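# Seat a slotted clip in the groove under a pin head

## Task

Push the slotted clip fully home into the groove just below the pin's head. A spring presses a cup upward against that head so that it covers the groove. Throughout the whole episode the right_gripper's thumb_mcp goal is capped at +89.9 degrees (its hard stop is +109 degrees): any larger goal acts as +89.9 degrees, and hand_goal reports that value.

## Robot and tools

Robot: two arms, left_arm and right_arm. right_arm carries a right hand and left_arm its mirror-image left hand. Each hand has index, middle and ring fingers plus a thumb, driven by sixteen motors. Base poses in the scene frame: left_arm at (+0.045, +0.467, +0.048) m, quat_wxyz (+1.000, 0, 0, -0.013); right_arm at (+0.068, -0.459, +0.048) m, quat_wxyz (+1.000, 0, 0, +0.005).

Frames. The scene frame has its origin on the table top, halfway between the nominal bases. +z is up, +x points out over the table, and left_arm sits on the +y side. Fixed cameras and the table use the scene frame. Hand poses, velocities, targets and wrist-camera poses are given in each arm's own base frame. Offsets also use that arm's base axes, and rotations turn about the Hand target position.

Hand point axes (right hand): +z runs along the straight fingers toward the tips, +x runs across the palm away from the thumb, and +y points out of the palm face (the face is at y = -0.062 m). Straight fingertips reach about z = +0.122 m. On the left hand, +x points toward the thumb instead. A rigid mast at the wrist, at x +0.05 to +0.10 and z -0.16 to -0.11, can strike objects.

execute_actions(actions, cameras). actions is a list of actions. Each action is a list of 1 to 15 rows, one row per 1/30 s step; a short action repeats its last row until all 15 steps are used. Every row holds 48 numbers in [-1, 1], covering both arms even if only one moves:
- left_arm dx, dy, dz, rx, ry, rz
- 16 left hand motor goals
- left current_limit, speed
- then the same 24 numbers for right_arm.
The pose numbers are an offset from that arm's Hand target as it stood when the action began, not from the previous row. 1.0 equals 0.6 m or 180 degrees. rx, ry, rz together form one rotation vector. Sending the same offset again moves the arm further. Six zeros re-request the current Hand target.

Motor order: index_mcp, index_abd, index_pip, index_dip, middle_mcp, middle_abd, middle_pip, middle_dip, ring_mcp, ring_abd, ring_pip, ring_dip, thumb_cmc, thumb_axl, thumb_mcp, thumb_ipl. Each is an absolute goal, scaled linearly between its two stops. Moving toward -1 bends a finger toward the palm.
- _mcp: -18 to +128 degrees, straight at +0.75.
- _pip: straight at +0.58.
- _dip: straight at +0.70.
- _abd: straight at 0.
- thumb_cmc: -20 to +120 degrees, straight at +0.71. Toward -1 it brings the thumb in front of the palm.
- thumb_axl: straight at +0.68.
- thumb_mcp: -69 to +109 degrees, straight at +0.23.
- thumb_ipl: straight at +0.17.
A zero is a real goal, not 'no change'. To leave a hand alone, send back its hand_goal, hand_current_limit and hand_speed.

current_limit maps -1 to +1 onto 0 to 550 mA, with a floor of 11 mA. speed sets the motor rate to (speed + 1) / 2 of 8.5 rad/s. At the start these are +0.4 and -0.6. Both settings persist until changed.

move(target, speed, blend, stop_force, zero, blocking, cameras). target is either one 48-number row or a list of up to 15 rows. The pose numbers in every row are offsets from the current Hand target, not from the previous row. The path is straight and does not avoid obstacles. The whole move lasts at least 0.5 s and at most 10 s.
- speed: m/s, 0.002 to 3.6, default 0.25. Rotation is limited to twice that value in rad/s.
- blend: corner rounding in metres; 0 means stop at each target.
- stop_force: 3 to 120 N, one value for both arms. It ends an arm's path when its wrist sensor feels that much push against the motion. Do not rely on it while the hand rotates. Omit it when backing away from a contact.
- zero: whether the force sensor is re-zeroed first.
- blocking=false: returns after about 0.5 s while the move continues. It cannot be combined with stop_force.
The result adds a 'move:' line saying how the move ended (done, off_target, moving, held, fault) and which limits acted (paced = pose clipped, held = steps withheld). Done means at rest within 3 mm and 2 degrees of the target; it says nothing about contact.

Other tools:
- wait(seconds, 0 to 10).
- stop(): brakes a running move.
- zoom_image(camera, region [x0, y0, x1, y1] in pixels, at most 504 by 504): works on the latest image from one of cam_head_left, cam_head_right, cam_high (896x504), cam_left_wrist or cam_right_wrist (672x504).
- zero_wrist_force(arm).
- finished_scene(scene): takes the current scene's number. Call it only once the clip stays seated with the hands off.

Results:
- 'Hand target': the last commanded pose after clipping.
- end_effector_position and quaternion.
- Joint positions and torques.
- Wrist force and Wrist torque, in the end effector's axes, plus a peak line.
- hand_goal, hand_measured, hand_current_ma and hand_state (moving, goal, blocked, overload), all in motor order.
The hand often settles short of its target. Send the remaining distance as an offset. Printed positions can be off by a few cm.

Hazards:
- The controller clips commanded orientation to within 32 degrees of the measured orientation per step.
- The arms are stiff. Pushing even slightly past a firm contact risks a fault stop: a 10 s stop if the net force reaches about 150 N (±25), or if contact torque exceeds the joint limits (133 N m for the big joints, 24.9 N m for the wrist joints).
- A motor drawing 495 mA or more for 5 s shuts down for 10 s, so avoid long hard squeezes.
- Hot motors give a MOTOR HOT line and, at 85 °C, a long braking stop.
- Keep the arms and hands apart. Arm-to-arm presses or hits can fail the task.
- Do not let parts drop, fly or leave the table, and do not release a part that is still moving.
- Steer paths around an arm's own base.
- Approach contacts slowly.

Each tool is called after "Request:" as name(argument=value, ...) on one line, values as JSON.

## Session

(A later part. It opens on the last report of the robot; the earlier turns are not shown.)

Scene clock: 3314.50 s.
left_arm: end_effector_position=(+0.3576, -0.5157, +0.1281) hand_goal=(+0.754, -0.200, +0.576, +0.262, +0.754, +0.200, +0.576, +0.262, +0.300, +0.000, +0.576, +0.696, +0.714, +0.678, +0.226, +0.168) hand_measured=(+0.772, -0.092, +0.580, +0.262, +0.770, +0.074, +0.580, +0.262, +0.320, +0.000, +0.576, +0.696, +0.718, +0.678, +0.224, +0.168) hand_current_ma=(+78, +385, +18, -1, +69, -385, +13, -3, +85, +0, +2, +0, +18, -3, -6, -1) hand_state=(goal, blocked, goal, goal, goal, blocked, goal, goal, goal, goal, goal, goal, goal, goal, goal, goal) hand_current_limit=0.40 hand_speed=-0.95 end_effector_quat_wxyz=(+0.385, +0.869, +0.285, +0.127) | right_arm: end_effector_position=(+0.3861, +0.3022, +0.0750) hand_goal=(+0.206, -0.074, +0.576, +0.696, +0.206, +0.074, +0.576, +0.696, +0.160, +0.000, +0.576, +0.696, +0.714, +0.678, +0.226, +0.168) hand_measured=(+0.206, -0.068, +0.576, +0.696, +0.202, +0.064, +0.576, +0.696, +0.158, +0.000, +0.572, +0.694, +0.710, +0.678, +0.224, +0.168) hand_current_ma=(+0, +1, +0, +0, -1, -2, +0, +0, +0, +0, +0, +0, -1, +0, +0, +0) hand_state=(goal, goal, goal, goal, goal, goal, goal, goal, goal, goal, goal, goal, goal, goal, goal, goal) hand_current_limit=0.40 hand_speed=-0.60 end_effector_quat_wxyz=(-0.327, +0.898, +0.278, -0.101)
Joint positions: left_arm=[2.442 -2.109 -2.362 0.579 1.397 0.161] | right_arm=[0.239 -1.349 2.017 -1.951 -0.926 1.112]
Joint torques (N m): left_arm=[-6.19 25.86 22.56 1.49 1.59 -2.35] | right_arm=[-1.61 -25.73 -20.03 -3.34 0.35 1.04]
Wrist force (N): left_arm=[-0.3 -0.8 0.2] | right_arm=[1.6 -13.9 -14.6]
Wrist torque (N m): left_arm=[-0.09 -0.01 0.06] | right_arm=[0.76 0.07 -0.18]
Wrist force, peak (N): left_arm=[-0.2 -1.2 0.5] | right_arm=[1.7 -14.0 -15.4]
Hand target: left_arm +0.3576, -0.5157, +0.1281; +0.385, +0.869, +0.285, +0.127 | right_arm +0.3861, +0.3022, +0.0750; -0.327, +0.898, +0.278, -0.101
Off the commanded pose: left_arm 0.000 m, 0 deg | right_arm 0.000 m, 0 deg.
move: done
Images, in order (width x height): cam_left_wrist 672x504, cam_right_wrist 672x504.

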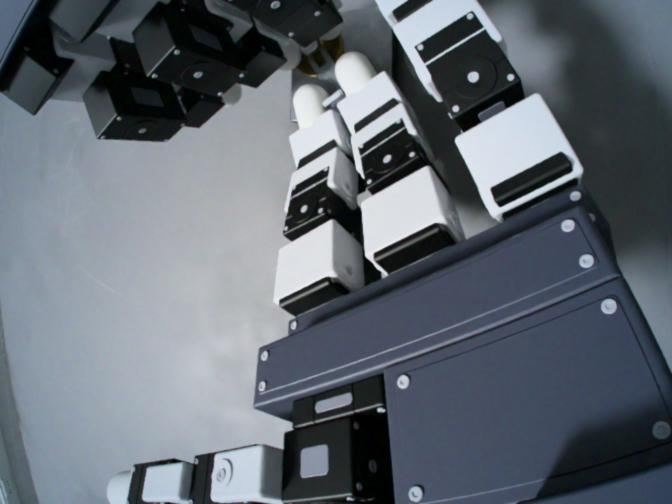

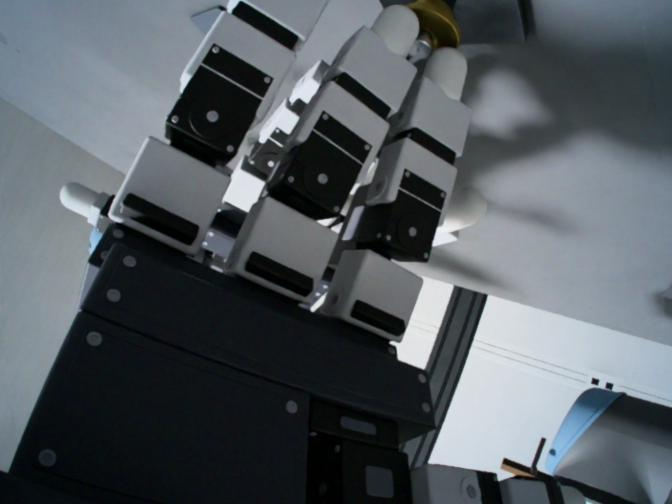

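Request:
move(target=[0.00396,-0.00536,0,0,0,0,0.754,-0.20,0.576,0.261,0.754,0.20,0.576,0.261,0.3,0,0.576,0.696,0.714,0.678,0.226,0.168,0.4,-0.95,0,0,0,0,0,0,0.2055,-0.074,0.576,0.696,0.2055,0.074,0.576,0.696,0.16,0,0.576,0.696,0.714,0.678,0.226,0.168,0.4,-0.6], speed=0.006, stop_force=3, cameras=["cam_left_wrist","cam_right_wrist"])

Request:
zoom_image(camera="cam_left_wrist", region=[296, 26, 340, 70])

Request:
zoom_image(camera="cam_right_wrist", region=[396, 24, 440, 68])

Scene clock: 3322.40 s.
left_arm: end_effector_position=(+0.3600, -0.5189, +0.1281) hand_goal=(+0.754, -0.200, +0.576, +0.262, +0.754, +0.200, +0.576, +0.262, +0.300, +0.000, +0.576, +0.696, +0.714, +0.678, +0.226, +0.168) hand_measured=(+0.772, -0.092, +0.580, +0.262, +0.770, +0.074, +0.580, +0.262, +0.320, +0.000, +0.576, +0.696, +0.718, +0.678, +0.224, +0.168) hand_current_ma=(+78, +385, +18, -1, +69, -385, +13, -3, +85, +0, +2, +0, +18, -3, -6, -1) hand_state=(goal, blocked, goal, goal, goal, blocked, goal, goal, goal, goal, goal, goal, goal, goal, goal, goal) hand_current_limit=0.40 hand_speed=-0.95 end_effector_quat_wxyz=(+0.385, +0.869, +0.285, +0.127) | right_arm: end_effector_position=(+0.3861, +0.3022, +0.0750) hand_goal=(+0.206, -0.074, +0.576, +0.696, +0.206, +0.074, +0.576, +0.696, +0.160, +0.000, +0.576, +0.696, +0.714, +0.678, +0.226, +0.168) hand_measured=(+0.206, -0.068, +0.576, +0.696, +0.202, +0.064, +0.576, +0.696, +0.158, +0.000, +0.572, +0.694, +0.710, +0.678, +0.224, +0.168) hand_current_ma=(+0, +1, +0, +0, -1, -2, +0, +0, +0, +0, +0, +0, -1, +0, +0, +0) hand_state=(goal, goal, goal, goal, goal, goal, goal, goal, goal, goal, goal, goal, goal, goal, goal, goal) hand_current_limit=0.40 hand_speed=-0.60 end_effector_quat_wxyz=(-0.327, +0.898, +0.278, -0.101)
Joint positions: left_arm=[2.44 -2.112 -2.351 0.571 1.399 0.159] | right_arm=[0.239 -1.349 2.017 -1.951 -0.926 1.112]
Joint torques (N m): left_arm=[-5.89 25.58 22.92 1.36 1.7 -2.35] | right_arm=[-0.8 -26.07 -22.93 -3.45 0.27 1.07]
Wrist force (N): left_arm=[0.1 -1.0 0.3] | right_arm=[1.5 -14.0 -15.1]
Wrist torque (N m): left_arm=[-0.14 -0.05 0.10] | right_arm=[0.79 0.08 -0.19]
Wrist force, peak (N): left_arm=[0.4 -1.3 0.6] | right_arm=[1.7 -14.4 -15.4]
Hand target: left_arm +0.3600, -0.5189, +0.1281; +0.385, +0.869, +0.285, +0.127 | right_arm +0.3861, +0.3022, +0.0750; -0.327, +0.898, +0.278, -0.101
Off the commanded pose: left_arm 0.000 m, 0 deg | right_arm 0.000 m, 0 deg.
move: done
Images, in order (width x height): cam_left_wrist 672x504, cam_right_wrist 672x504.

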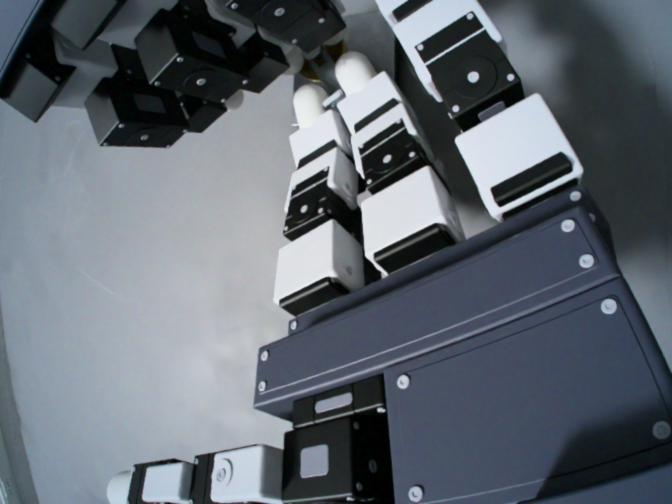

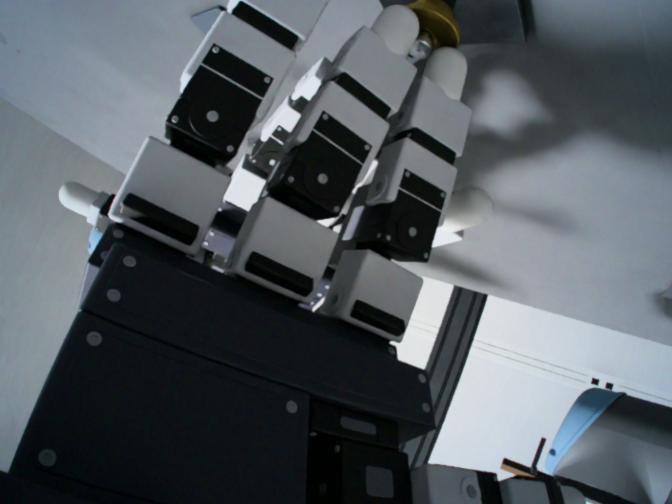

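Scaled by 11.455 from the camera's 672x504 image, which has a finer 960x720 frame.

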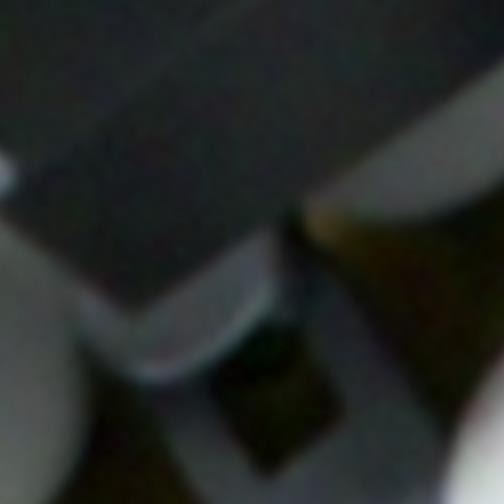

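Scaled by 11.455 from the camera's 672x504 image, which has a finer 960x720 frame.

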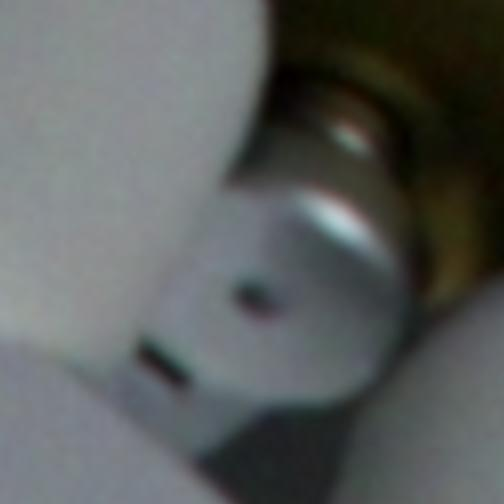

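Request:
move(target=[0.00396,-0.00536,0,0,0,0,0.754,-0.20,0.576,0.261,0.754,0.20,0.576,0.261,0.3,0,0.576,0.696,0.714,0.678,0.226,0.168,0.4,-0.95,0,0,0,0,0,0,0.2055,-0.074,0.576,0.696,0.2055,0.074,0.576,0.696,0.16,0,0.576,0.696,0.714,0.678,0.226,0.168,0.4,-0.6], speed=0.006, stop_force=3, cameras=["cam_left_wrist","cam_right_wrist"])

Request:
zoom_image(camera="cam_left_wrist", region=[296, 26, 340, 70])

Request:
zoom_image(camera="cam_right_wrist", region=[396, 24, 440, 68])

Scene clock: 3334.33 s.
left_arm: end_effector_position=(+0.3624, -0.5221, +0.1281) hand_goal=(+0.754, -0.200, +0.576, +0.262, +0.754, +0.200, +0.576, +0.262, +0.300, +0.000, +0.576, +0.696, +0.714, +0.678, +0.226, +0.168) hand_measured=(+0.772, -0.092, +0.580, +0.262, +0.770, +0.074, +0.580, +0.262, +0.320, +0.000, +0.576, +0.696, +0.718, +0.678, +0.224, +0.168) hand_current_ma=(+78, +385, +18, -1, +69, -385, +13, -3, +85, +0, +2, +0, +18, -3, -6, -1) hand_state=(goal, blocked, goal, goal, goal, blocked, goal, goal, goal, goal, goal, goal, goal, goal, goal, goal) hand_current_limit=0.40 hand_speed=-0.95 end_effector_quat_wxyz=(+0.385, +0.869, +0.285, +0.127) | right_arm: end_effector_position=(+0.3861, +0.3022, +0.0750) hand_goal=(+0.206, -0.074, +0.576, +0.696, +0.206, +0.074, +0.576, +0.696, +0.160, +0.000, +0.576, +0.696, +0.714, +0.678, +0.226, +0.168) hand_measured=(+0.206, -0.068, +0.576, +0.696, +0.202, +0.064, +0.576, +0.696, +0.158, +0.000, +0.572, +0.694, +0.710, +0.678, +0.224, +0.168) hand_current_ma=(+0, +1, +0, +0, -1, -2, +0, +0, +0, +0, +0, +0, -1, +0, +0, +0) hand_state=(goal, goal, goal, goal, goal, goal, goal, goal, goal, goal, goal, goal, goal, goal, goal, goal) hand_current_limit=0.40 hand_speed=-0.60 end_effector_quat_wxyz=(-0.327, +0.898, +0.278, -0.101)
Joint positions: left_arm=[2.437 -2.116 -2.34 0.564 1.401 0.158] | right_arm=[0.239 -1.349 2.017 -1.951 -0.926 1.112]
Joint torques (N m): left_arm=[-7.05 25.87 22.71 1.48 1.68 -2.22] | right_arm=[-0.32 -25.58 -25.08 -3.39 0.16 0.87]
Wrist force (N): left_arm=[0.1 -1.0 0.1] | right_arm=[1.3 -13.8 -14.9]
Wrist torque (N m): left_arm=[-0.12 -0.06 0.10] | right_arm=[0.80 0.11 -0.20]
Wrist force, peak (N): left_arm=[0.2 -1.3 0.3] | right_arm=[1.5 -14.1 -15.4]
Hand target: left_arm +0.3624, -0.5221, +0.1281; +0.385, +0.869, +0.285, +0.127 | right_arm +0.3861, +0.3022, +0.0750; -0.327, +0.898, +0.278, -0.101
Off the commanded pose: left_arm 0.000 m, 0 deg | right_arm 0.000 m, 0 deg.
move: done
Images, in order (width x height): cam_left_wrist 672x504, cam_right_wrist 672x504.

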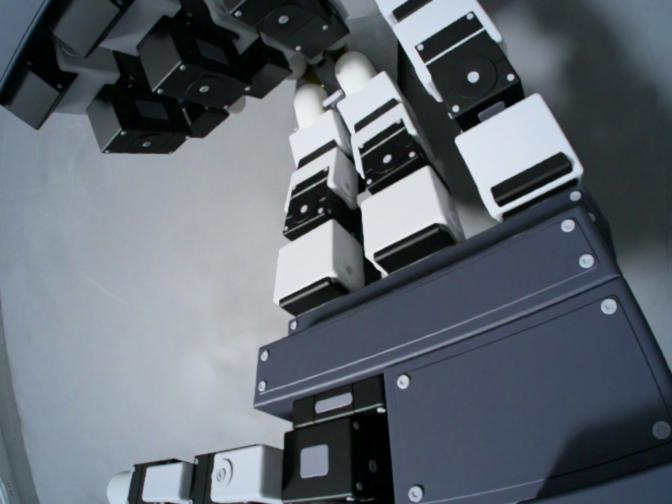

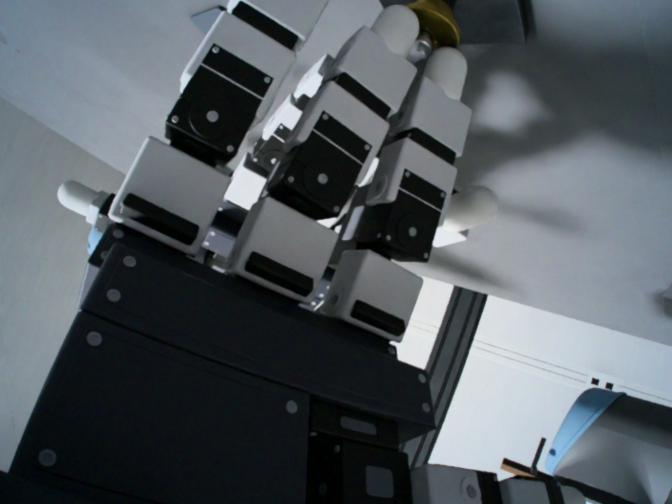

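Scaled by 11.455 from the camera's 672x504 image, which has a finer 960x720 frame.

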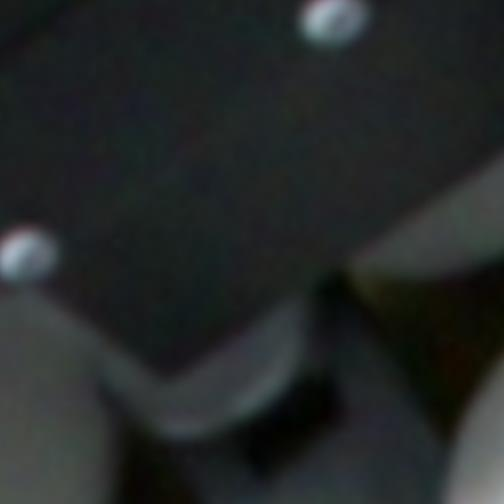

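Scaled by 11.455 from the camera's 672x504 image, which has a finer 960x720 frame.

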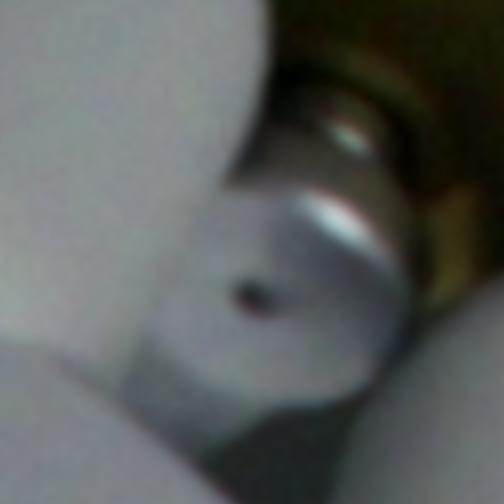

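Request:
move(target=[0.00297,-0.00402,0,0,0,0,0.754,-0.20,0.576,0.261,0.754,0.20,0.576,0.261,0.3,0,0.576,0.696,0.714,0.678,0.226,0.168,0.4,-0.95,0,0,0,0,0,0,0.2055,-0.074,0.576,0.696,0.2055,0.074,0.576,0.696,0.16,0,0.576,0.696,0.714,0.678,0.226,0.168,0.4,-0.6], speed=0.006, stop_force=3, cameras=["cam_left_wrist","cam_right_wrist"])

Request:
zoom_image(camera="cam_left_wrist", region=[280, 30, 360, 110])

Request:
zoom_image(camera="cam_right_wrist", region=[396, 24, 440, 68])

Scene clock: 3340.00 s.
left_arm: end_effector_position=(+0.3642, -0.5245, +0.1281) hand_goal=(+0.754, -0.200, +0.576, +0.262, +0.754, +0.200, +0.576, +0.262, +0.300, +0.000, +0.576, +0.696, +0.714, +0.678, +0.226, +0.168) hand_measured=(+0.772, -0.092, +0.580, +0.262, +0.770, +0.074, +0.580, +0.262, +0.320, +0.000, +0.576, +0.696, +0.718, +0.678, +0.224, +0.168) hand_current_ma=(+78, +385, +18, -1, +68, -385, +13, -3, +85, +0, +2, +0, +18, -3, -6, -1) hand_state=(goal, blocked, goal, goal, goal, blocked, goal, goal, goal, goal, goal, goal, goal, goal, goal, goal) hand_current_limit=0.40 hand_speed=-0.95 end_effector_quat_wxyz=(+0.385, +0.869, +0.285, +0.127) | right_arm: end_effector_position=(+0.3861, +0.3022, +0.0750) hand_goal=(+0.206, -0.074, +0.576, +0.696, +0.206, +0.074, +0.576, +0.696, +0.160, +0.000, +0.576, +0.696, +0.714, +0.678, +0.226, +0.168) hand_measured=(+0.206, -0.068, +0.576, +0.696, +0.202, +0.064, +0.576, +0.696, +0.158, +0.000, +0.572, +0.694, +0.710, +0.678, +0.224, +0.168) hand_current_ma=(+0, +1, +0, +0, -1, -2, +0, +0, +0, +0, +0, +0, -1, +0, +0, +0) hand_state=(goal, goal, goal, goal, goal, goal, goal, goal, goal, goal, goal, goal, goal, goal, goal, goal) hand_current_limit=0.40 hand_speed=-0.60 end_effector_quat_wxyz=(-0.327, +0.898, +0.278, -0.101)
Joint positions: left_arm=[2.436 -2.119 -2.331 0.558 1.402 0.156] | right_arm=[0.239 -1.349 2.017 -1.951 -0.926 1.112]
Joint torques (N m): left_arm=[-5.87 25.44 22.64 1.6 1.44 -2.41] | right_arm=[-0.54 -25.81 -24.87 -3.36 0.07 0.93]
Wrist force (N): left_arm=[0.2 -0.9 0.3] | right_arm=[1.7 -13.9 -15.0]
Wrist torque (N m): left_arm=[-0.13 -0.05 0.11] | right_arm=[0.80 0.06 -0.17]
Wrist force, peak (N): left_arm=[-0.1 -1.3 0.1] | right_arm=[1.4 -14.3 -15.3]
Hand target: left_arm +0.3642, -0.5245, +0.1281; +0.385, +0.869, +0.285, +0.127 | right_arm +0.3861, +0.3022, +0.0750; -0.327, +0.898, +0.278, -0.101
Off the commanded pose: left_arm 0.000 m, 0 deg | right_arm 0.000 m, 0 deg.
move: done
Images, in order (width x height): cam_left_wrist 672x504, cam_right_wrist 672x504.

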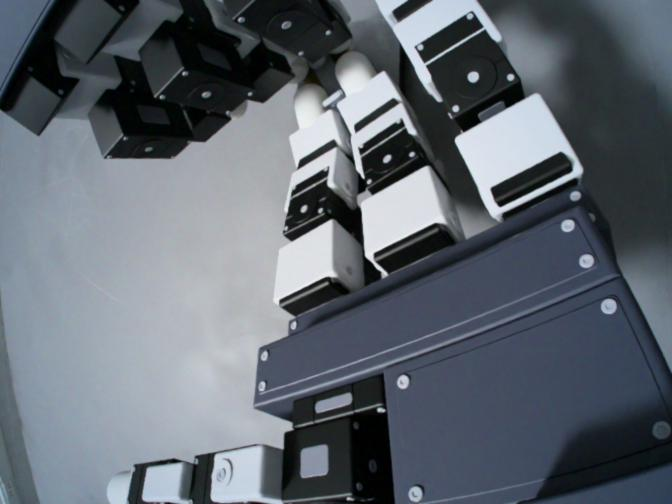

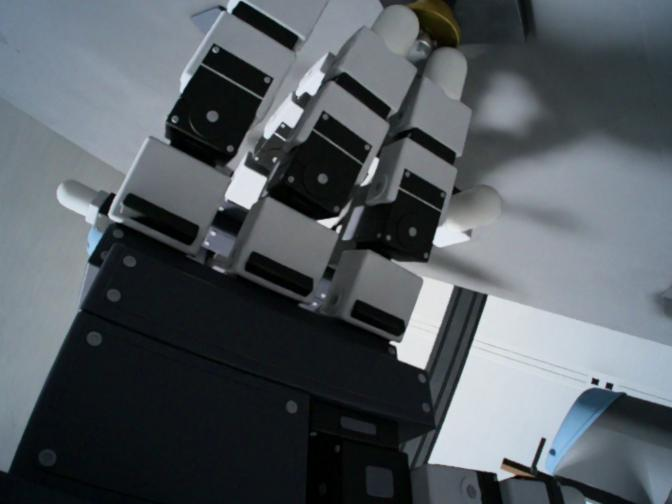

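Scaled by 6.300 from the camera's 672x504 image, which has a finer 960x720 frame.

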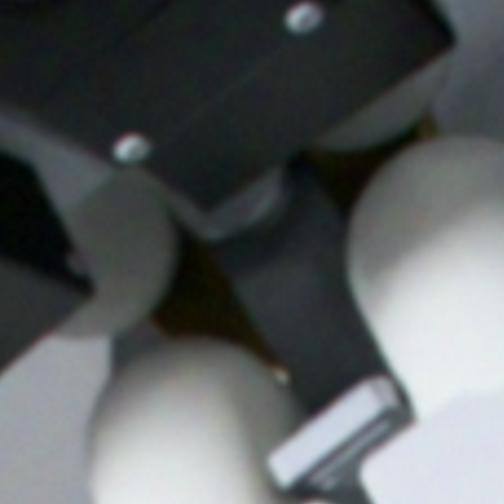

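Scaled by 11.455 from the camera's 672x504 image, which has a finer 960x720 frame.

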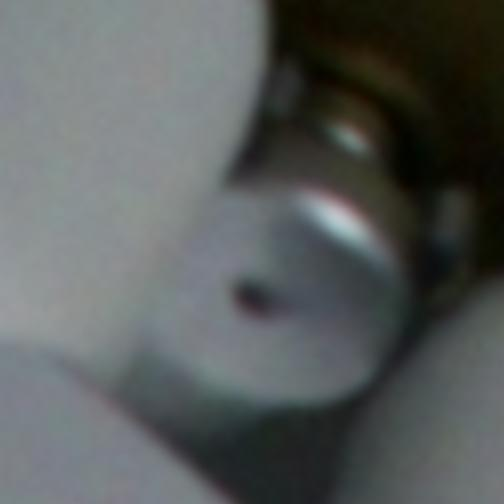

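Request:
move(target=[0.00198,-0.00268,0,0,0,0,0.754,-0.20,0.576,0.261,0.754,0.20,0.576,0.261,0.3,0,0.576,0.696,0.714,0.678,0.226,0.168,0.4,-0.95,0,0,0,0,0,0,0.2055,-0.074,0.576,0.696,0.2055,0.074,0.576,0.696,0.16,0,0.576,0.696,0.714,0.678,0.226,0.168,0.4,-0.6], speed=0.005, stop_force=3, cameras=["cam_left_wrist","cam_right_wrist"])

Request:
zoom_image(camera="cam_left_wrist", region=[280, 30, 360, 110])

Request:
zoom_image(camera="cam_right_wrist", region=[396, 24, 440, 68])

Scene clock: 3348.13 s.
left_arm: end_effector_position=(+0.3654, -0.5261, +0.1281) hand_goal=(+0.754, -0.200, +0.576, +0.262, +0.754, +0.200, +0.576, +0.262, +0.300, +0.000, +0.576, +0.696, +0.714, +0.678, +0.226, +0.168) hand_measured=(+0.772, -0.092, +0.580, +0.262, +0.770, +0.074, +0.580, +0.262, +0.320, +0.000, +0.576, +0.696, +0.718, +0.678, +0.224, +0.168) hand_current_ma=(+78, +385, +18, -1, +66, -385, +13, -3, +85, +0, +2, +0, +18, -3, -6, -1) hand_state=(goal, blocked, goal, goal, goal, blocked, goal, goal, goal, goal, goal, goal, goal, goal, goal, goal) hand_current_limit=0.40 hand_speed=-0.95 end_effector_quat_wxyz=(+0.385, +0.869, +0.285, +0.127) | right_arm: end_effector_position=(+0.3861, +0.3022, +0.0750) hand_goal=(+0.206, -0.074, +0.576, +0.696, +0.206, +0.074, +0.576, +0.696, +0.160, +0.000, +0.576, +0.696, +0.714, +0.678, +0.226, +0.168) hand_measured=(+0.206, -0.068, +0.576, +0.696, +0.202, +0.064, +0.576, +0.696, +0.158, +0.000, +0.572, +0.694, +0.710, +0.678, +0.224, +0.168) hand_current_ma=(+0, +1, +0, +0, -1, -2, +0, +0, +0, +0, +0, +0, -1, +0, +0, +0) hand_state=(goal, goal, goal, goal, goal, goal, goal, goal, goal, goal, goal, goal, goal, goal, goal, goal) hand_current_limit=0.40 hand_speed=-0.60 end_effector_quat_wxyz=(-0.327, +0.898, +0.278, -0.101)
Joint positions: left_arm=[2.434 -2.12 -2.326 0.554 1.403 0.156] | right_arm=[0.239 -1.349 2.017 -1.951 -0.926 1.112]
Joint torques (N m): left_arm=[-6.04 26.14 23.51 1.46 1.55 -2.33] | right_arm=[0.1 -25.45 -25.62 -3.46 0.1 0.92]
Wrist force (N): left_arm=[0.2 -1.1 0.0] | right_arm=[1.6 -14.0 -15.2]
Wrist torque (N m): left_arm=[-0.12 -0.05 0.11] | right_arm=[0.79 0.08 -0.18]
Wrist force, peak (N): left_arm=[0.3 -1.3 0.1] | right_arm=[1.7 -14.2 -15.2]
Hand target: left_arm +0.3654, -0.5261, +0.1281; +0.385, +0.869, +0.285, +0.127 | right_arm +0.3861, +0.3022, +0.0750; -0.327, +0.898, +0.278, -0.101
Off the commanded pose: left_arm 0.000 m, 0 deg | right_arm 0.000 m, 0 deg.
move: done
Images, in order (width x height): cam_left_wrist 672x504, cam_right_wrist 672x504.

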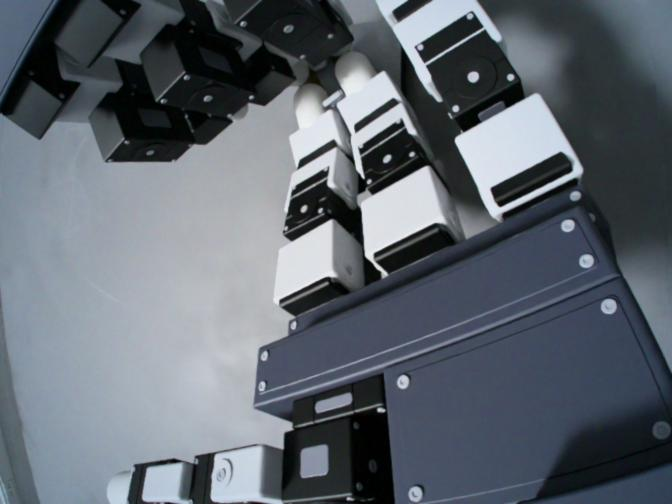

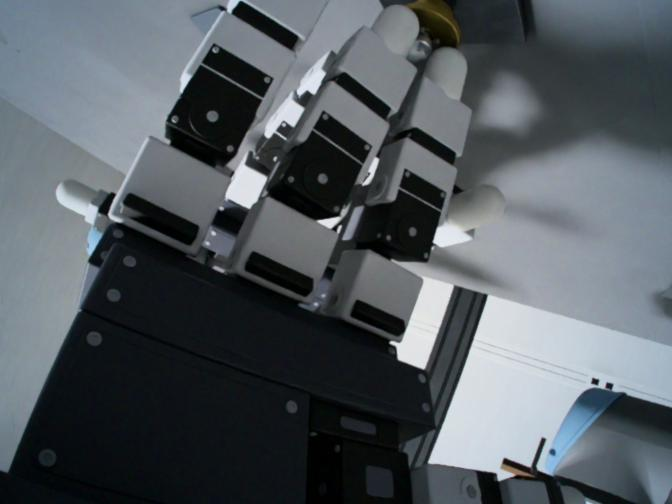

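Scaled by 6.300 from the camera's 672x504 image, which has a finer 960x720 frame.

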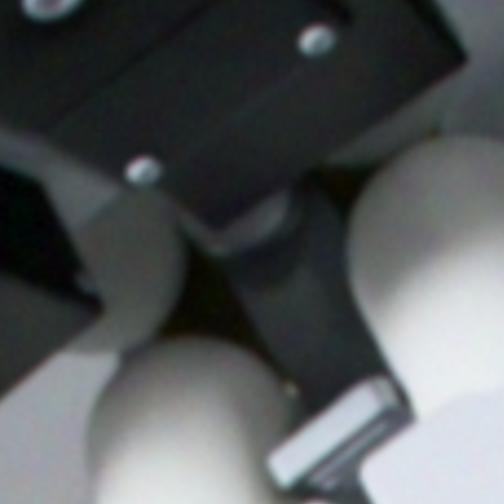

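Scaled by 11.455 from the camera's 672x504 image, which has a finer 960x720 frame.

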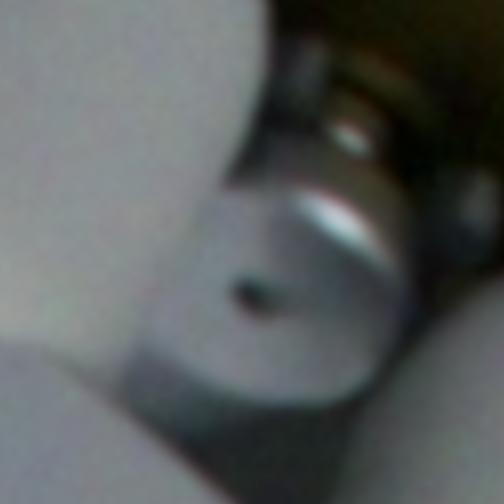

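Request:
move(target=[0.00099,-0.00134,0,0,0,0,0.754,-0.20,0.576,0.261,0.754,0.20,0.576,0.261,0.3,0,0.576,0.696,0.714,0.678,0.226,0.168,0.4,-0.95,0,0,0,0,0,0,0.2055,-0.074,0.576,0.696,0.2055,0.074,0.576,0.696,0.16,0,0.576,0.696,0.714,0.678,0.226,0.168,0.4,-0.6], speed=0.005, stop_force=3, cameras=["cam_left_wrist","cam_right_wrist"])

Request:
zoom_image(camera="cam_right_wrist", region=[396, 24, 440, 68])

Scene clock: 3358.03 s.
left_arm: end_effector_position=(+0.3659, -0.5268, +0.1282) hand_goal=(+0.754, -0.200, +0.576, +0.262, +0.754, +0.200, +0.576, +0.262, +0.300, +0.000, +0.576, +0.696, +0.714, +0.678, +0.226, +0.168) hand_measured=(+0.772, -0.092, +0.580, +0.262, +0.770, +0.074, +0.580, +0.262, +0.320, +0.000, +0.576, +0.696, +0.718, +0.678, +0.224, +0.168) hand_current_ma=(+78, +385, +18, -1, +66, -385, +13, -3, +85, +0, +2, +0, +18, -3, -6, -1) hand_state=(goal, blocked, goal, goal, goal, blocked, goal, goal, goal, goal, goal, goal, goal, goal, goal, goal) hand_current_limit=0.40 hand_speed=-0.95 end_effector_quat_wxyz=(+0.385, +0.869, +0.285, +0.127) | right_arm: end_effector_position=(+0.3861, +0.3022, +0.0750) hand_goal=(+0.206, -0.074, +0.576, +0.696, +0.206, +0.074, +0.576, +0.696, +0.160, +0.000, +0.576, +0.696, +0.714, +0.678, +0.226, +0.168) hand_measured=(+0.206, -0.068, +0.576, +0.696, +0.202, +0.064, +0.576, +0.696, +0.158, +0.000, +0.572, +0.694, +0.710, +0.678, +0.224, +0.168) hand_current_ma=(+0, +1, +0, +0, -1, -2, +0, +0, +0, +0, +0, +0, -1, +0, +0, +0) hand_state=(goal, goal, goal, goal, goal, goal, goal, goal, goal, goal, goal, goal, goal, goal, goal, goal) hand_current_limit=0.40 hand_speed=-0.60 end_effector_quat_wxyz=(-0.327, +0.898, +0.278, -0.101)
Joint positions: left_arm=[2.434 -2.121 -2.323 0.553 1.403 0.155] | right_arm=[0.239 -1.349 2.017 -1.951 -0.926 1.112]
Joint torques (N m): left_arm=[-0.24 35.15 0.06 4.18 0.8 -1.55] | right_arm=[0.33 -25.82 -25.23 -3.3 0.12 0.89]
Wrist force (N): left_arm=[-0.3 -2.3 -3.5] | right_arm=[1.6 -14.0 -15.1]
Wrist torque (N m): left_arm=[0.20 -0.07 0.07] | right_arm=[0.78 0.07 -0.18]
Wrist force, peak (N): left_arm=[-0.1 -2.5 -3.5] | right_arm=[1.7 -13.9 -15.6]
Hand target: left_arm +0.3658, -0.5268, +0.1281; +0.385, +0.869, +0.285, +0.127 | right_arm +0.3861, +0.3022, +0.0750; -0.327, +0.898, +0.278, -0.101
Off the commanded pose: left_arm 0.000 m, 0 deg | right_arm 0.000 m, 0 deg.
move: contact (left_arm)
Images, in order (width x height): cam_left_wrist 672x504, cam_right_wrist 672x504.

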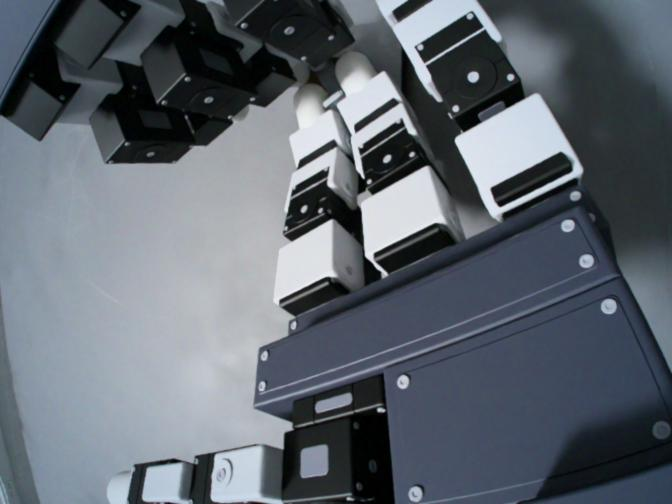

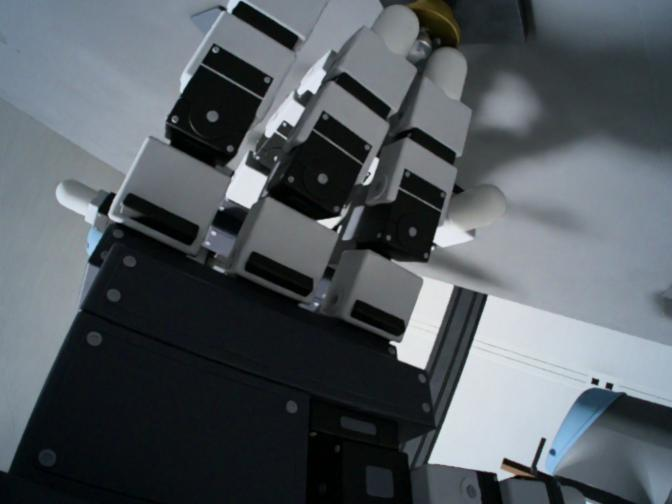

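Scaled by 11.455 from the camera's 672x504 image, which has a finer 960x720 frame.

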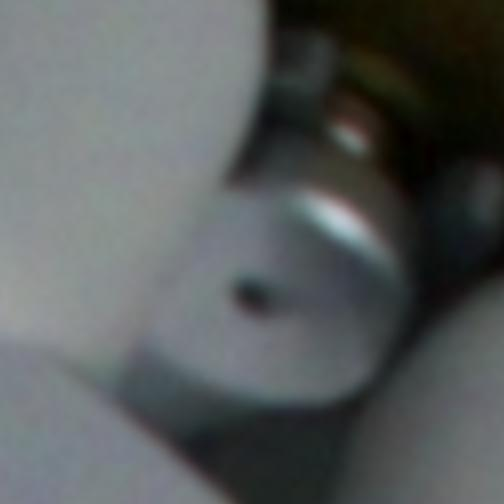

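Request:
move(target=[0,0,0.00167,0,0,0,0.754,-0.20,0.576,0.261,0.754,0.20,0.576,0.261,0.3,0,0.576,0.696,0.714,0.678,0.226,0.168,0.4,-0.95,0,0,0,0,0,0,0.2055,-0.074,0.576,0.696,0.2055,0.074,0.576,0.696,0.16,0,0.576,0.696,0.714,0.678,0.226,0.168,0.4,-0.6], speed=0.005)

Request:
move(target=[0,0,0,0,0,0,0.754,-0.20,0.576,0.261,0.754,0.20,0.576,0.261,0.3,0,0.576,0.696,0.714,0.678,0.226,0.168,0.4,-0.95,0,0,0.005,0,0,0,0.2055,-0.074,0.576,0.696,0.2055,0.074,0.576,0.696,0.16,0,0.576,0.696,0.714,0.678,0.226,0.168,0.4,-0.6], speed=0.005, cameras=["cam_left_wrist","cam_right_wrist"])

Request:
zoom_image(camera="cam_right_wrist", region=[396, 24, 440, 68])

Scene clock: 3368.93 s.
left_arm: end_effector_position=(+0.3658, -0.5268, +0.1291) hand_goal=(+0.754, -0.200, +0.576, +0.262, +0.754, +0.200, +0.576, +0.262, +0.300, +0.000, +0.576, +0.696, +0.714, +0.678, +0.226, +0.168) hand_measured=(+0.772, -0.092, +0.580, +0.262, +0.770, +0.074, +0.580, +0.262, +0.320, +0.000, +0.576, +0.696, +0.718, +0.678, +0.224, +0.168) hand_current_ma=(+78, +385, +18, -1, +66, -385, +13, -3, +85, +0, +2, +0, +18, -3, -6, -1) hand_state=(goal, blocked, goal, goal, goal, blocked, goal, goal, goal, goal, goal, goal, goal, goal, goal, goal) hand_current_limit=0.40 hand_speed=-0.95 end_effector_quat_wxyz=(+0.385, +0.869, +0.285, +0.127) | right_arm: end_effector_position=(+0.3861, +0.3022, +0.0750) hand_goal=(+0.206, -0.074, +0.576, +0.696, +0.206, +0.074, +0.576, +0.696, +0.160, +0.000, +0.576, +0.696, +0.714, +0.678, +0.226, +0.168) hand_measured=(+0.206, -0.068, +0.576, +0.696, +0.202, +0.064, +0.576, +0.696, +0.158, +0.000, +0.572, +0.694, +0.710, +0.678, +0.224, +0.168) hand_current_ma=(+0, +1, +0, +0, -1, -2, +0, +0, +0, +0, +0, +0, -1, +0, +0, +0) hand_state=(goal, goal, goal, goal, goal, goal, goal, goal, goal, goal, goal, goal, goal, goal, goal, goal) hand_current_limit=0.40 hand_speed=-0.60 end_effector_quat_wxyz=(-0.327, +0.898, +0.278, -0.101)
Joint positions: left_arm=[2.434 -2.118 -2.324 0.55 1.403 0.155] | right_arm=[0.239 -1.349 2.017 -1.951 -0.926 1.112]
Joint torques (N m): left_arm=[8.16 39.44 -4.03 1.65 -1.32 1.74] | right_arm=[1.03 -25.33 -25.22 -3.27 0.01 0.83]
Wrist force (N): left_arm=[0.5 -0.8 0.2] | right_arm=[1.4 -13.9 -15.1]
Wrist torque (N m): left_arm=[-0.10 -0.10 0.13] | right_arm=[0.80 0.10 -0.20]
Wrist force, peak (N): left_arm=[0.1 -2.6 -3.7] | right_arm=[1.7 -14.1 -15.4]
Hand target: left_arm +0.3658, -0.5268, +0.1291; +0.385, +0.869, +0.285, +0.127 | right_arm +0.3861, +0.3022, +0.0750; -0.327, +0.898, +0.278, -0.101
Off the commanded pose: left_arm 0.000 m, 0 deg | right_arm 0.000 m, 0 deg.
move: done

Scene clock: 3369.77 s.
left_arm: end_effector_position=(+0.3658, -0.5268, +0.1291) hand_goal=(+0.754, -0.200, +0.576, +0.262, +0.754, +0.200, +0.576, +0.262, +0.300, +0.000, +0.576, +0.696, +0.714, +0.678, +0.226, +0.168) hand_measured=(+0.772, -0.092, +0.580, +0.262, +0.770, +0.074, +0.580, +0.262, +0.320, +0.000, +0.576, +0.696, +0.718, +0.678, +0.224, +0.168) hand_current_ma=(+78, +385, +18, -1, +66, -385, +13, -3, +85, +0, +2, +0, +18, -3, -6, -1) hand_state=(goal, blocked, goal, goal, goal, blocked, goal, goal, goal, goal, goal, goal, goal, goal, goal, goal) hand_current_limit=0.40 hand_speed=-0.95 end_effector_quat_wxyz=(+0.385, +0.869, +0.285, +0.127) | right_arm: end_effector_position=(+0.3861, +0.3022, +0.0780) hand_goal=(+0.206, -0.074, +0.576, +0.696, +0.206, +0.074, +0.576, +0.696, +0.160, +0.000, +0.576, +0.696, +0.714, +0.678, +0.226, +0.168) hand_measured=(+0.206, -0.070, +0.576, +0.696, +0.202, +0.064, +0.576, +0.696, +0.158, +0.000, +0.572, +0.694, +0.710, +0.678, +0.224, +0.168) hand_current_ma=(+0, +1, +0, +0, -1, -3, +0, +0, +0, +0, +0, +0, -1, +0, +0, +0) hand_state=(goal, goal, goal, goal, goal, goal, goal, goal, goal, goal, goal, goal, goal, goal, goal, goal) hand_current_limit=0.40 hand_speed=-0.60 end_effector_quat_wxyz=(-0.327, +0.898, +0.278, -0.101)
Joint positions: left_arm=[2.434 -2.118 -2.324 0.55 1.403 0.155] | right_arm=[0.239 -1.353 2.014 -1.943 -0.926 1.112]
Joint torques (N m): left_arm=[7.81 39.48 -3.49 1.52 -1.17 1.73] | right_arm=[0.95 -35.94 -31.55 1 0.06 1.29]
Wrist force (N): left_arm=[0.2 -0.8 0.1] | right_arm=[0.8 -8.2 -7.8]
Wrist torque (N m): left_arm=[-0.08 -0.06 0.11] | right_arm=[0.43 0.05 -0.19]
Wrist force, peak (N): left_arm=[0.3 -1.1 0.1] | right_arm=[1.7 -14.2 -15.1]
Hand target: left_arm +0.3658, -0.5268, +0.1291; +0.385, +0.869, +0.285, +0.127 | right_arm +0.3861, +0.3022, +0.0780; -0.327, +0.898, +0.278, -0.101
Off the commanded pose: left_arm 0.000 m, 0 deg | right_arm 0.000 m, 0 deg.
move: done
Images, in order (width x height): cam_left_wrist 672x504, cam_right_wrist 672x504.

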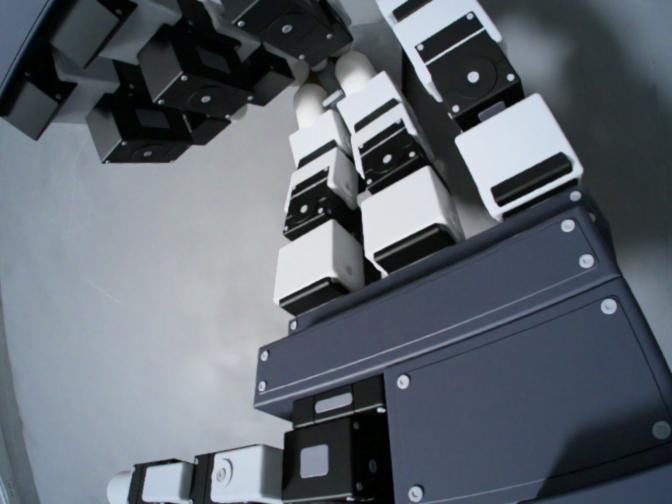

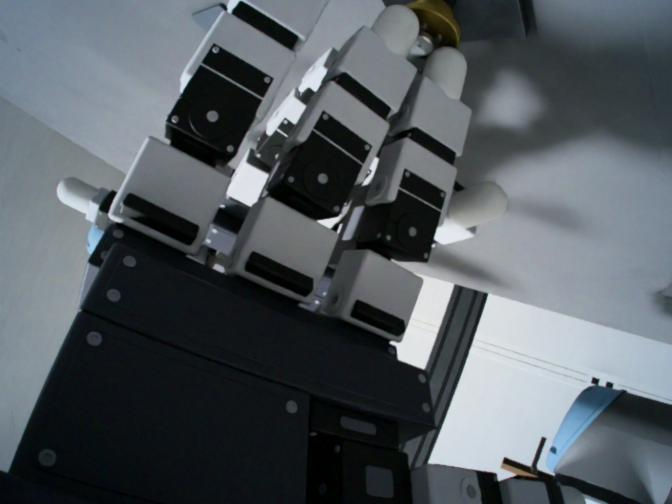

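Scaled by 11.455 from the camera's 672x504 image, which has a finer 960x720 frame.

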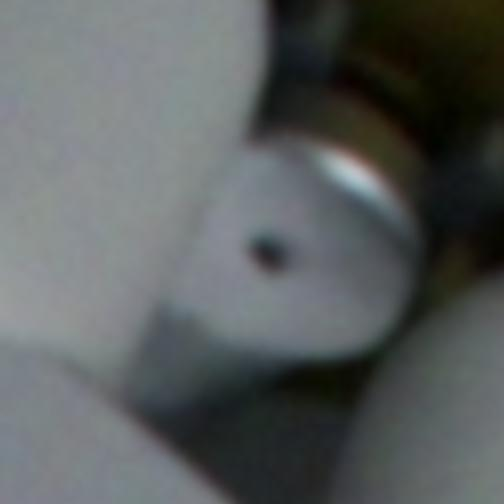

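Request:
move(target=[0,0,0,0,0,0,0.754,-0.20,0.576,0.261,0.754,0.20,0.576,0.261,0.3,0,0.576,0.696,0.714,0.678,0.226,0.168,0.4,-0.95,0,0,0.005,0,0,0,0.2055,-0.074,0.576,0.696,0.2055,0.074,0.576,0.696,0.16,0,0.576,0.696,0.714,0.678,0.226,0.168,0.4,-0.6], speed=0.005)

Request:
move(target=[0,0,0,0,0,0,0.754,-0.20,0.576,0.261,0.754,0.20,0.576,0.261,0.3,0,0.576,0.696,0.714,0.678,0.226,0.168,0.4,-0.95,0,0,0.005,0,0,0,0.2055,-0.074,0.576,0.696,0.2055,0.074,0.576,0.696,0.16,0,0.576,0.696,0.714,0.678,0.226,0.168,0.4,-0.6], speed=0.005, cameras=["cam_left_wrist","cam_right_wrist"])

Request:
zoom_image(camera="cam_right_wrist", region=[390, 10, 450, 70])

Request:
zoom_image(camera="cam_left_wrist", region=[280, 30, 360, 110])

Scene clock: 3377.30 s.
left_arm: end_effector_position=(+0.3658, -0.5268, +0.1291) hand_goal=(+0.754, -0.200, +0.576, +0.262, +0.754, +0.200, +0.576, +0.262, +0.300, +0.000, +0.576, +0.696, +0.714, +0.678, +0.226, +0.168) hand_measured=(+0.772, -0.092, +0.580, +0.262, +0.770, +0.074, +0.580, +0.262, +0.320, +0.000, +0.576, +0.696, +0.718, +0.678, +0.224, +0.168) hand_current_ma=(+76, +385, +18, -1, +66, -385, +13, -3, +85, +0, +2, +0, +18, -3, -6, -1) hand_state=(goal, blocked, goal, goal, goal, blocked, goal, goal, goal, goal, goal, goal, goal, goal, goal, goal) hand_current_limit=0.40 hand_speed=-0.95 end_effector_quat_wxyz=(+0.385, +0.869, +0.285, +0.127) | right_arm: end_effector_position=(+0.3861, +0.3022, +0.0810) hand_goal=(+0.206, -0.074, +0.576, +0.696, +0.206, +0.074, +0.576, +0.696, +0.160, +0.000, +0.576, +0.696, +0.714, +0.678, +0.226, +0.168) hand_measured=(+0.206, -0.070, +0.576, +0.696, +0.202, +0.070, +0.576, +0.696, +0.158, +0.000, +0.572, +0.694, +0.710, +0.678, +0.224, +0.168) hand_current_ma=(+0, +0, +0, +0, -1, -1, +0, +0, +0, +0, +0, +0, -1, +0, +0, +0) hand_state=(goal, goal, goal, goal, goal, goal, goal, goal, goal, goal, goal, goal, goal, goal, goal, goal) hand_current_limit=0.40 hand_speed=-0.60 end_effector_quat_wxyz=(-0.327, +0.898, +0.278, -0.101)
Joint positions: left_arm=[2.434 -2.118 -2.324 0.55 1.403 0.155] | right_arm=[0.239 -1.358 2.011 -1.935 -0.926 1.112]
Joint torques (N m): left_arm=[7.93 39.39 -3.46 1.58 -1.33 1.71] | right_arm=[2.06 -38.79 -33.74 0.75 0.06 0.47]
Wrist force (N): left_arm=[0.1 -1.2 -0.1] | right_arm=[0.6 0.0 0.0]
Wrist torque (N m): left_arm=[-0.09 -0.06 0.10] | right_arm=[0.11 -0.02 -0.12]
Wrist force, peak (N): left_arm=[0.2 -1.3 0.5] | right_arm=[1.1 -8.3 -8.3]
Hand target: left_arm +0.3658, -0.5268, +0.1291; +0.385, +0.869, +0.285, +0.127 | right_arm +0.3861, +0.3022, +0.0810; -0.327, +0.898, +0.278, -0.101
Off the commanded pose: left_arm 0.000 m, 0 deg | right_arm 0.000 m, 0 deg.
move: done

Scene clock: 3378.13 s.
left_arm: end_effector_position=(+0.3658, -0.5268, +0.1291) hand_goal=(+0.754, -0.200, +0.576, +0.262, +0.754, +0.200, +0.576, +0.262, +0.300, +0.000, +0.576, +0.696, +0.714, +0.678, +0.226, +0.168) hand_measured=(+0.772, -0.092, +0.580, +0.262, +0.770, +0.074, +0.580, +0.262, +0.320, +0.000, +0.576, +0.696, +0.718, +0.678, +0.224, +0.168) hand_current_ma=(+76, +385, +18, -1, +66, -385, +13, -3, +85, +0, +2, +0, +18, -3, -6, -1) hand_state=(goal, blocked, goal, goal, goal, blocked, goal, goal, goal, goal, goal, goal, goal, goal, goal, goal) hand_current_limit=0.40 hand_speed=-0.95 end_effector_quat_wxyz=(+0.385, +0.869, +0.285, +0.127) | right_arm: end_effector_position=(+0.3861, +0.3022, +0.0840) hand_goal=(+0.206, -0.074, +0.576, +0.696, +0.206, +0.074, +0.576, +0.696, +0.160, +0.000, +0.576, +0.696, +0.714, +0.678, +0.226, +0.168) hand_measured=(+0.206, -0.070, +0.576, +0.696, +0.202, +0.070, +0.576, +0.696, +0.158, +0.000, +0.572, +0.694, +0.710, +0.678, +0.224, +0.168) hand_current_ma=(+0, +0, +0, +0, -1, -1, +0, +0, +0, +0, +0, +0, -1, +0, +0, +0) hand_state=(goal, goal, goal, goal, goal, goal, goal, goal, goal, goal, goal, goal, goal, goal, goal, goal) hand_current_limit=0.40 hand_speed=-0.60 end_effector_quat_wxyz=(-0.327, +0.898, +0.278, -0.101)
Joint positions: left_arm=[2.434 -2.118 -2.324 0.55 1.403 0.155] | right_arm=[0.239 -1.363 2.007 -1.927 -0.926 1.112]
Joint torques (N m): left_arm=[8.76 40.32 -2.74 1.71 -1.19 1.8] | right_arm=[1.51 -38.44 -35.96 0.78 0 0.58]
Wrist force (N): left_arm=[0.1 -1.1 0.1] | right_arm=[0.8 0.4 0.1]
Wrist torque (N m): left_arm=[-0.09 -0.06 0.10] | right_arm=[0.15 -0.04 -0.08]
Wrist force, peak (N): left_arm=[0.1 -1.4 0.3] | right_arm=[1.0 0.3 0.3]
Hand target: left_arm +0.3658, -0.5268, +0.1291; +0.385, +0.869, +0.285, +0.127 | right_arm +0.3861, +0.3022, +0.0840; -0.327, +0.898, +0.278, -0.101
Off the commanded pose: left_arm 0.000 m, 0 deg | right_arm 0.000 m, 0 deg.
move: done
Images, in order (width x height): cam_left_wrist 672x504, cam_right_wrist 672x504.

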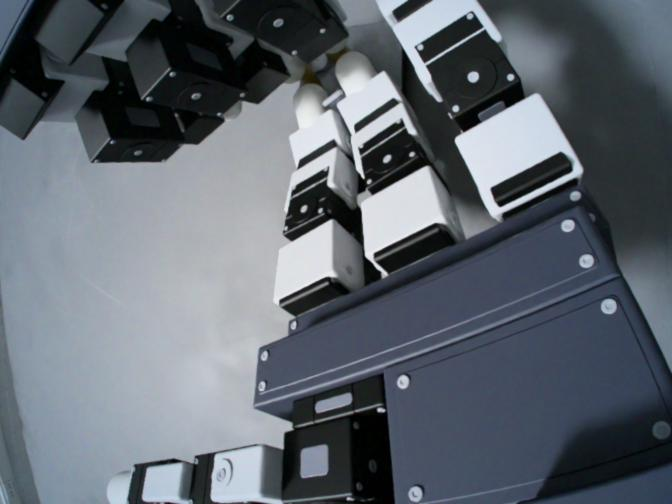

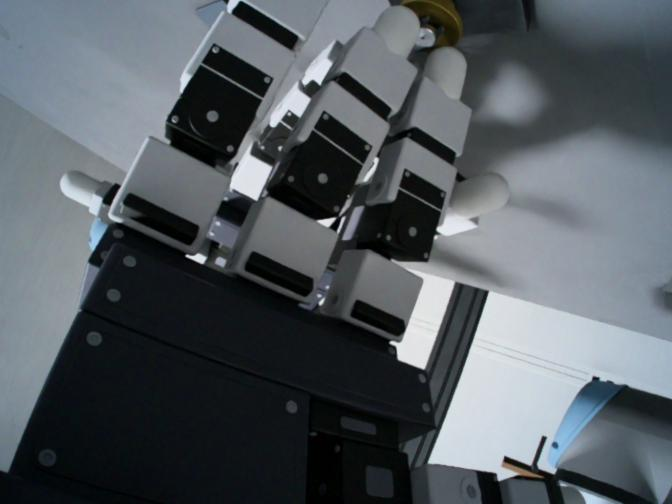

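Scaled by 8.400 from the camera's 672x504 image, which has a finer 960x720 frame.

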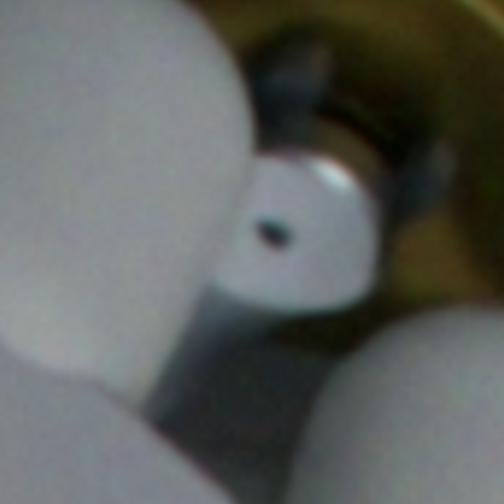

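Scaled by 6.300 from the camera's 672x504 image, which has a finer 960x720 frame.

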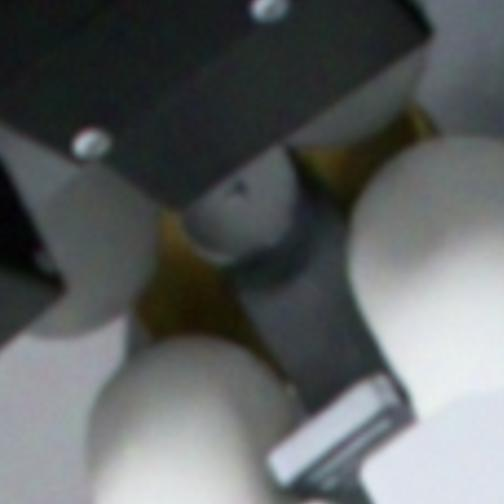

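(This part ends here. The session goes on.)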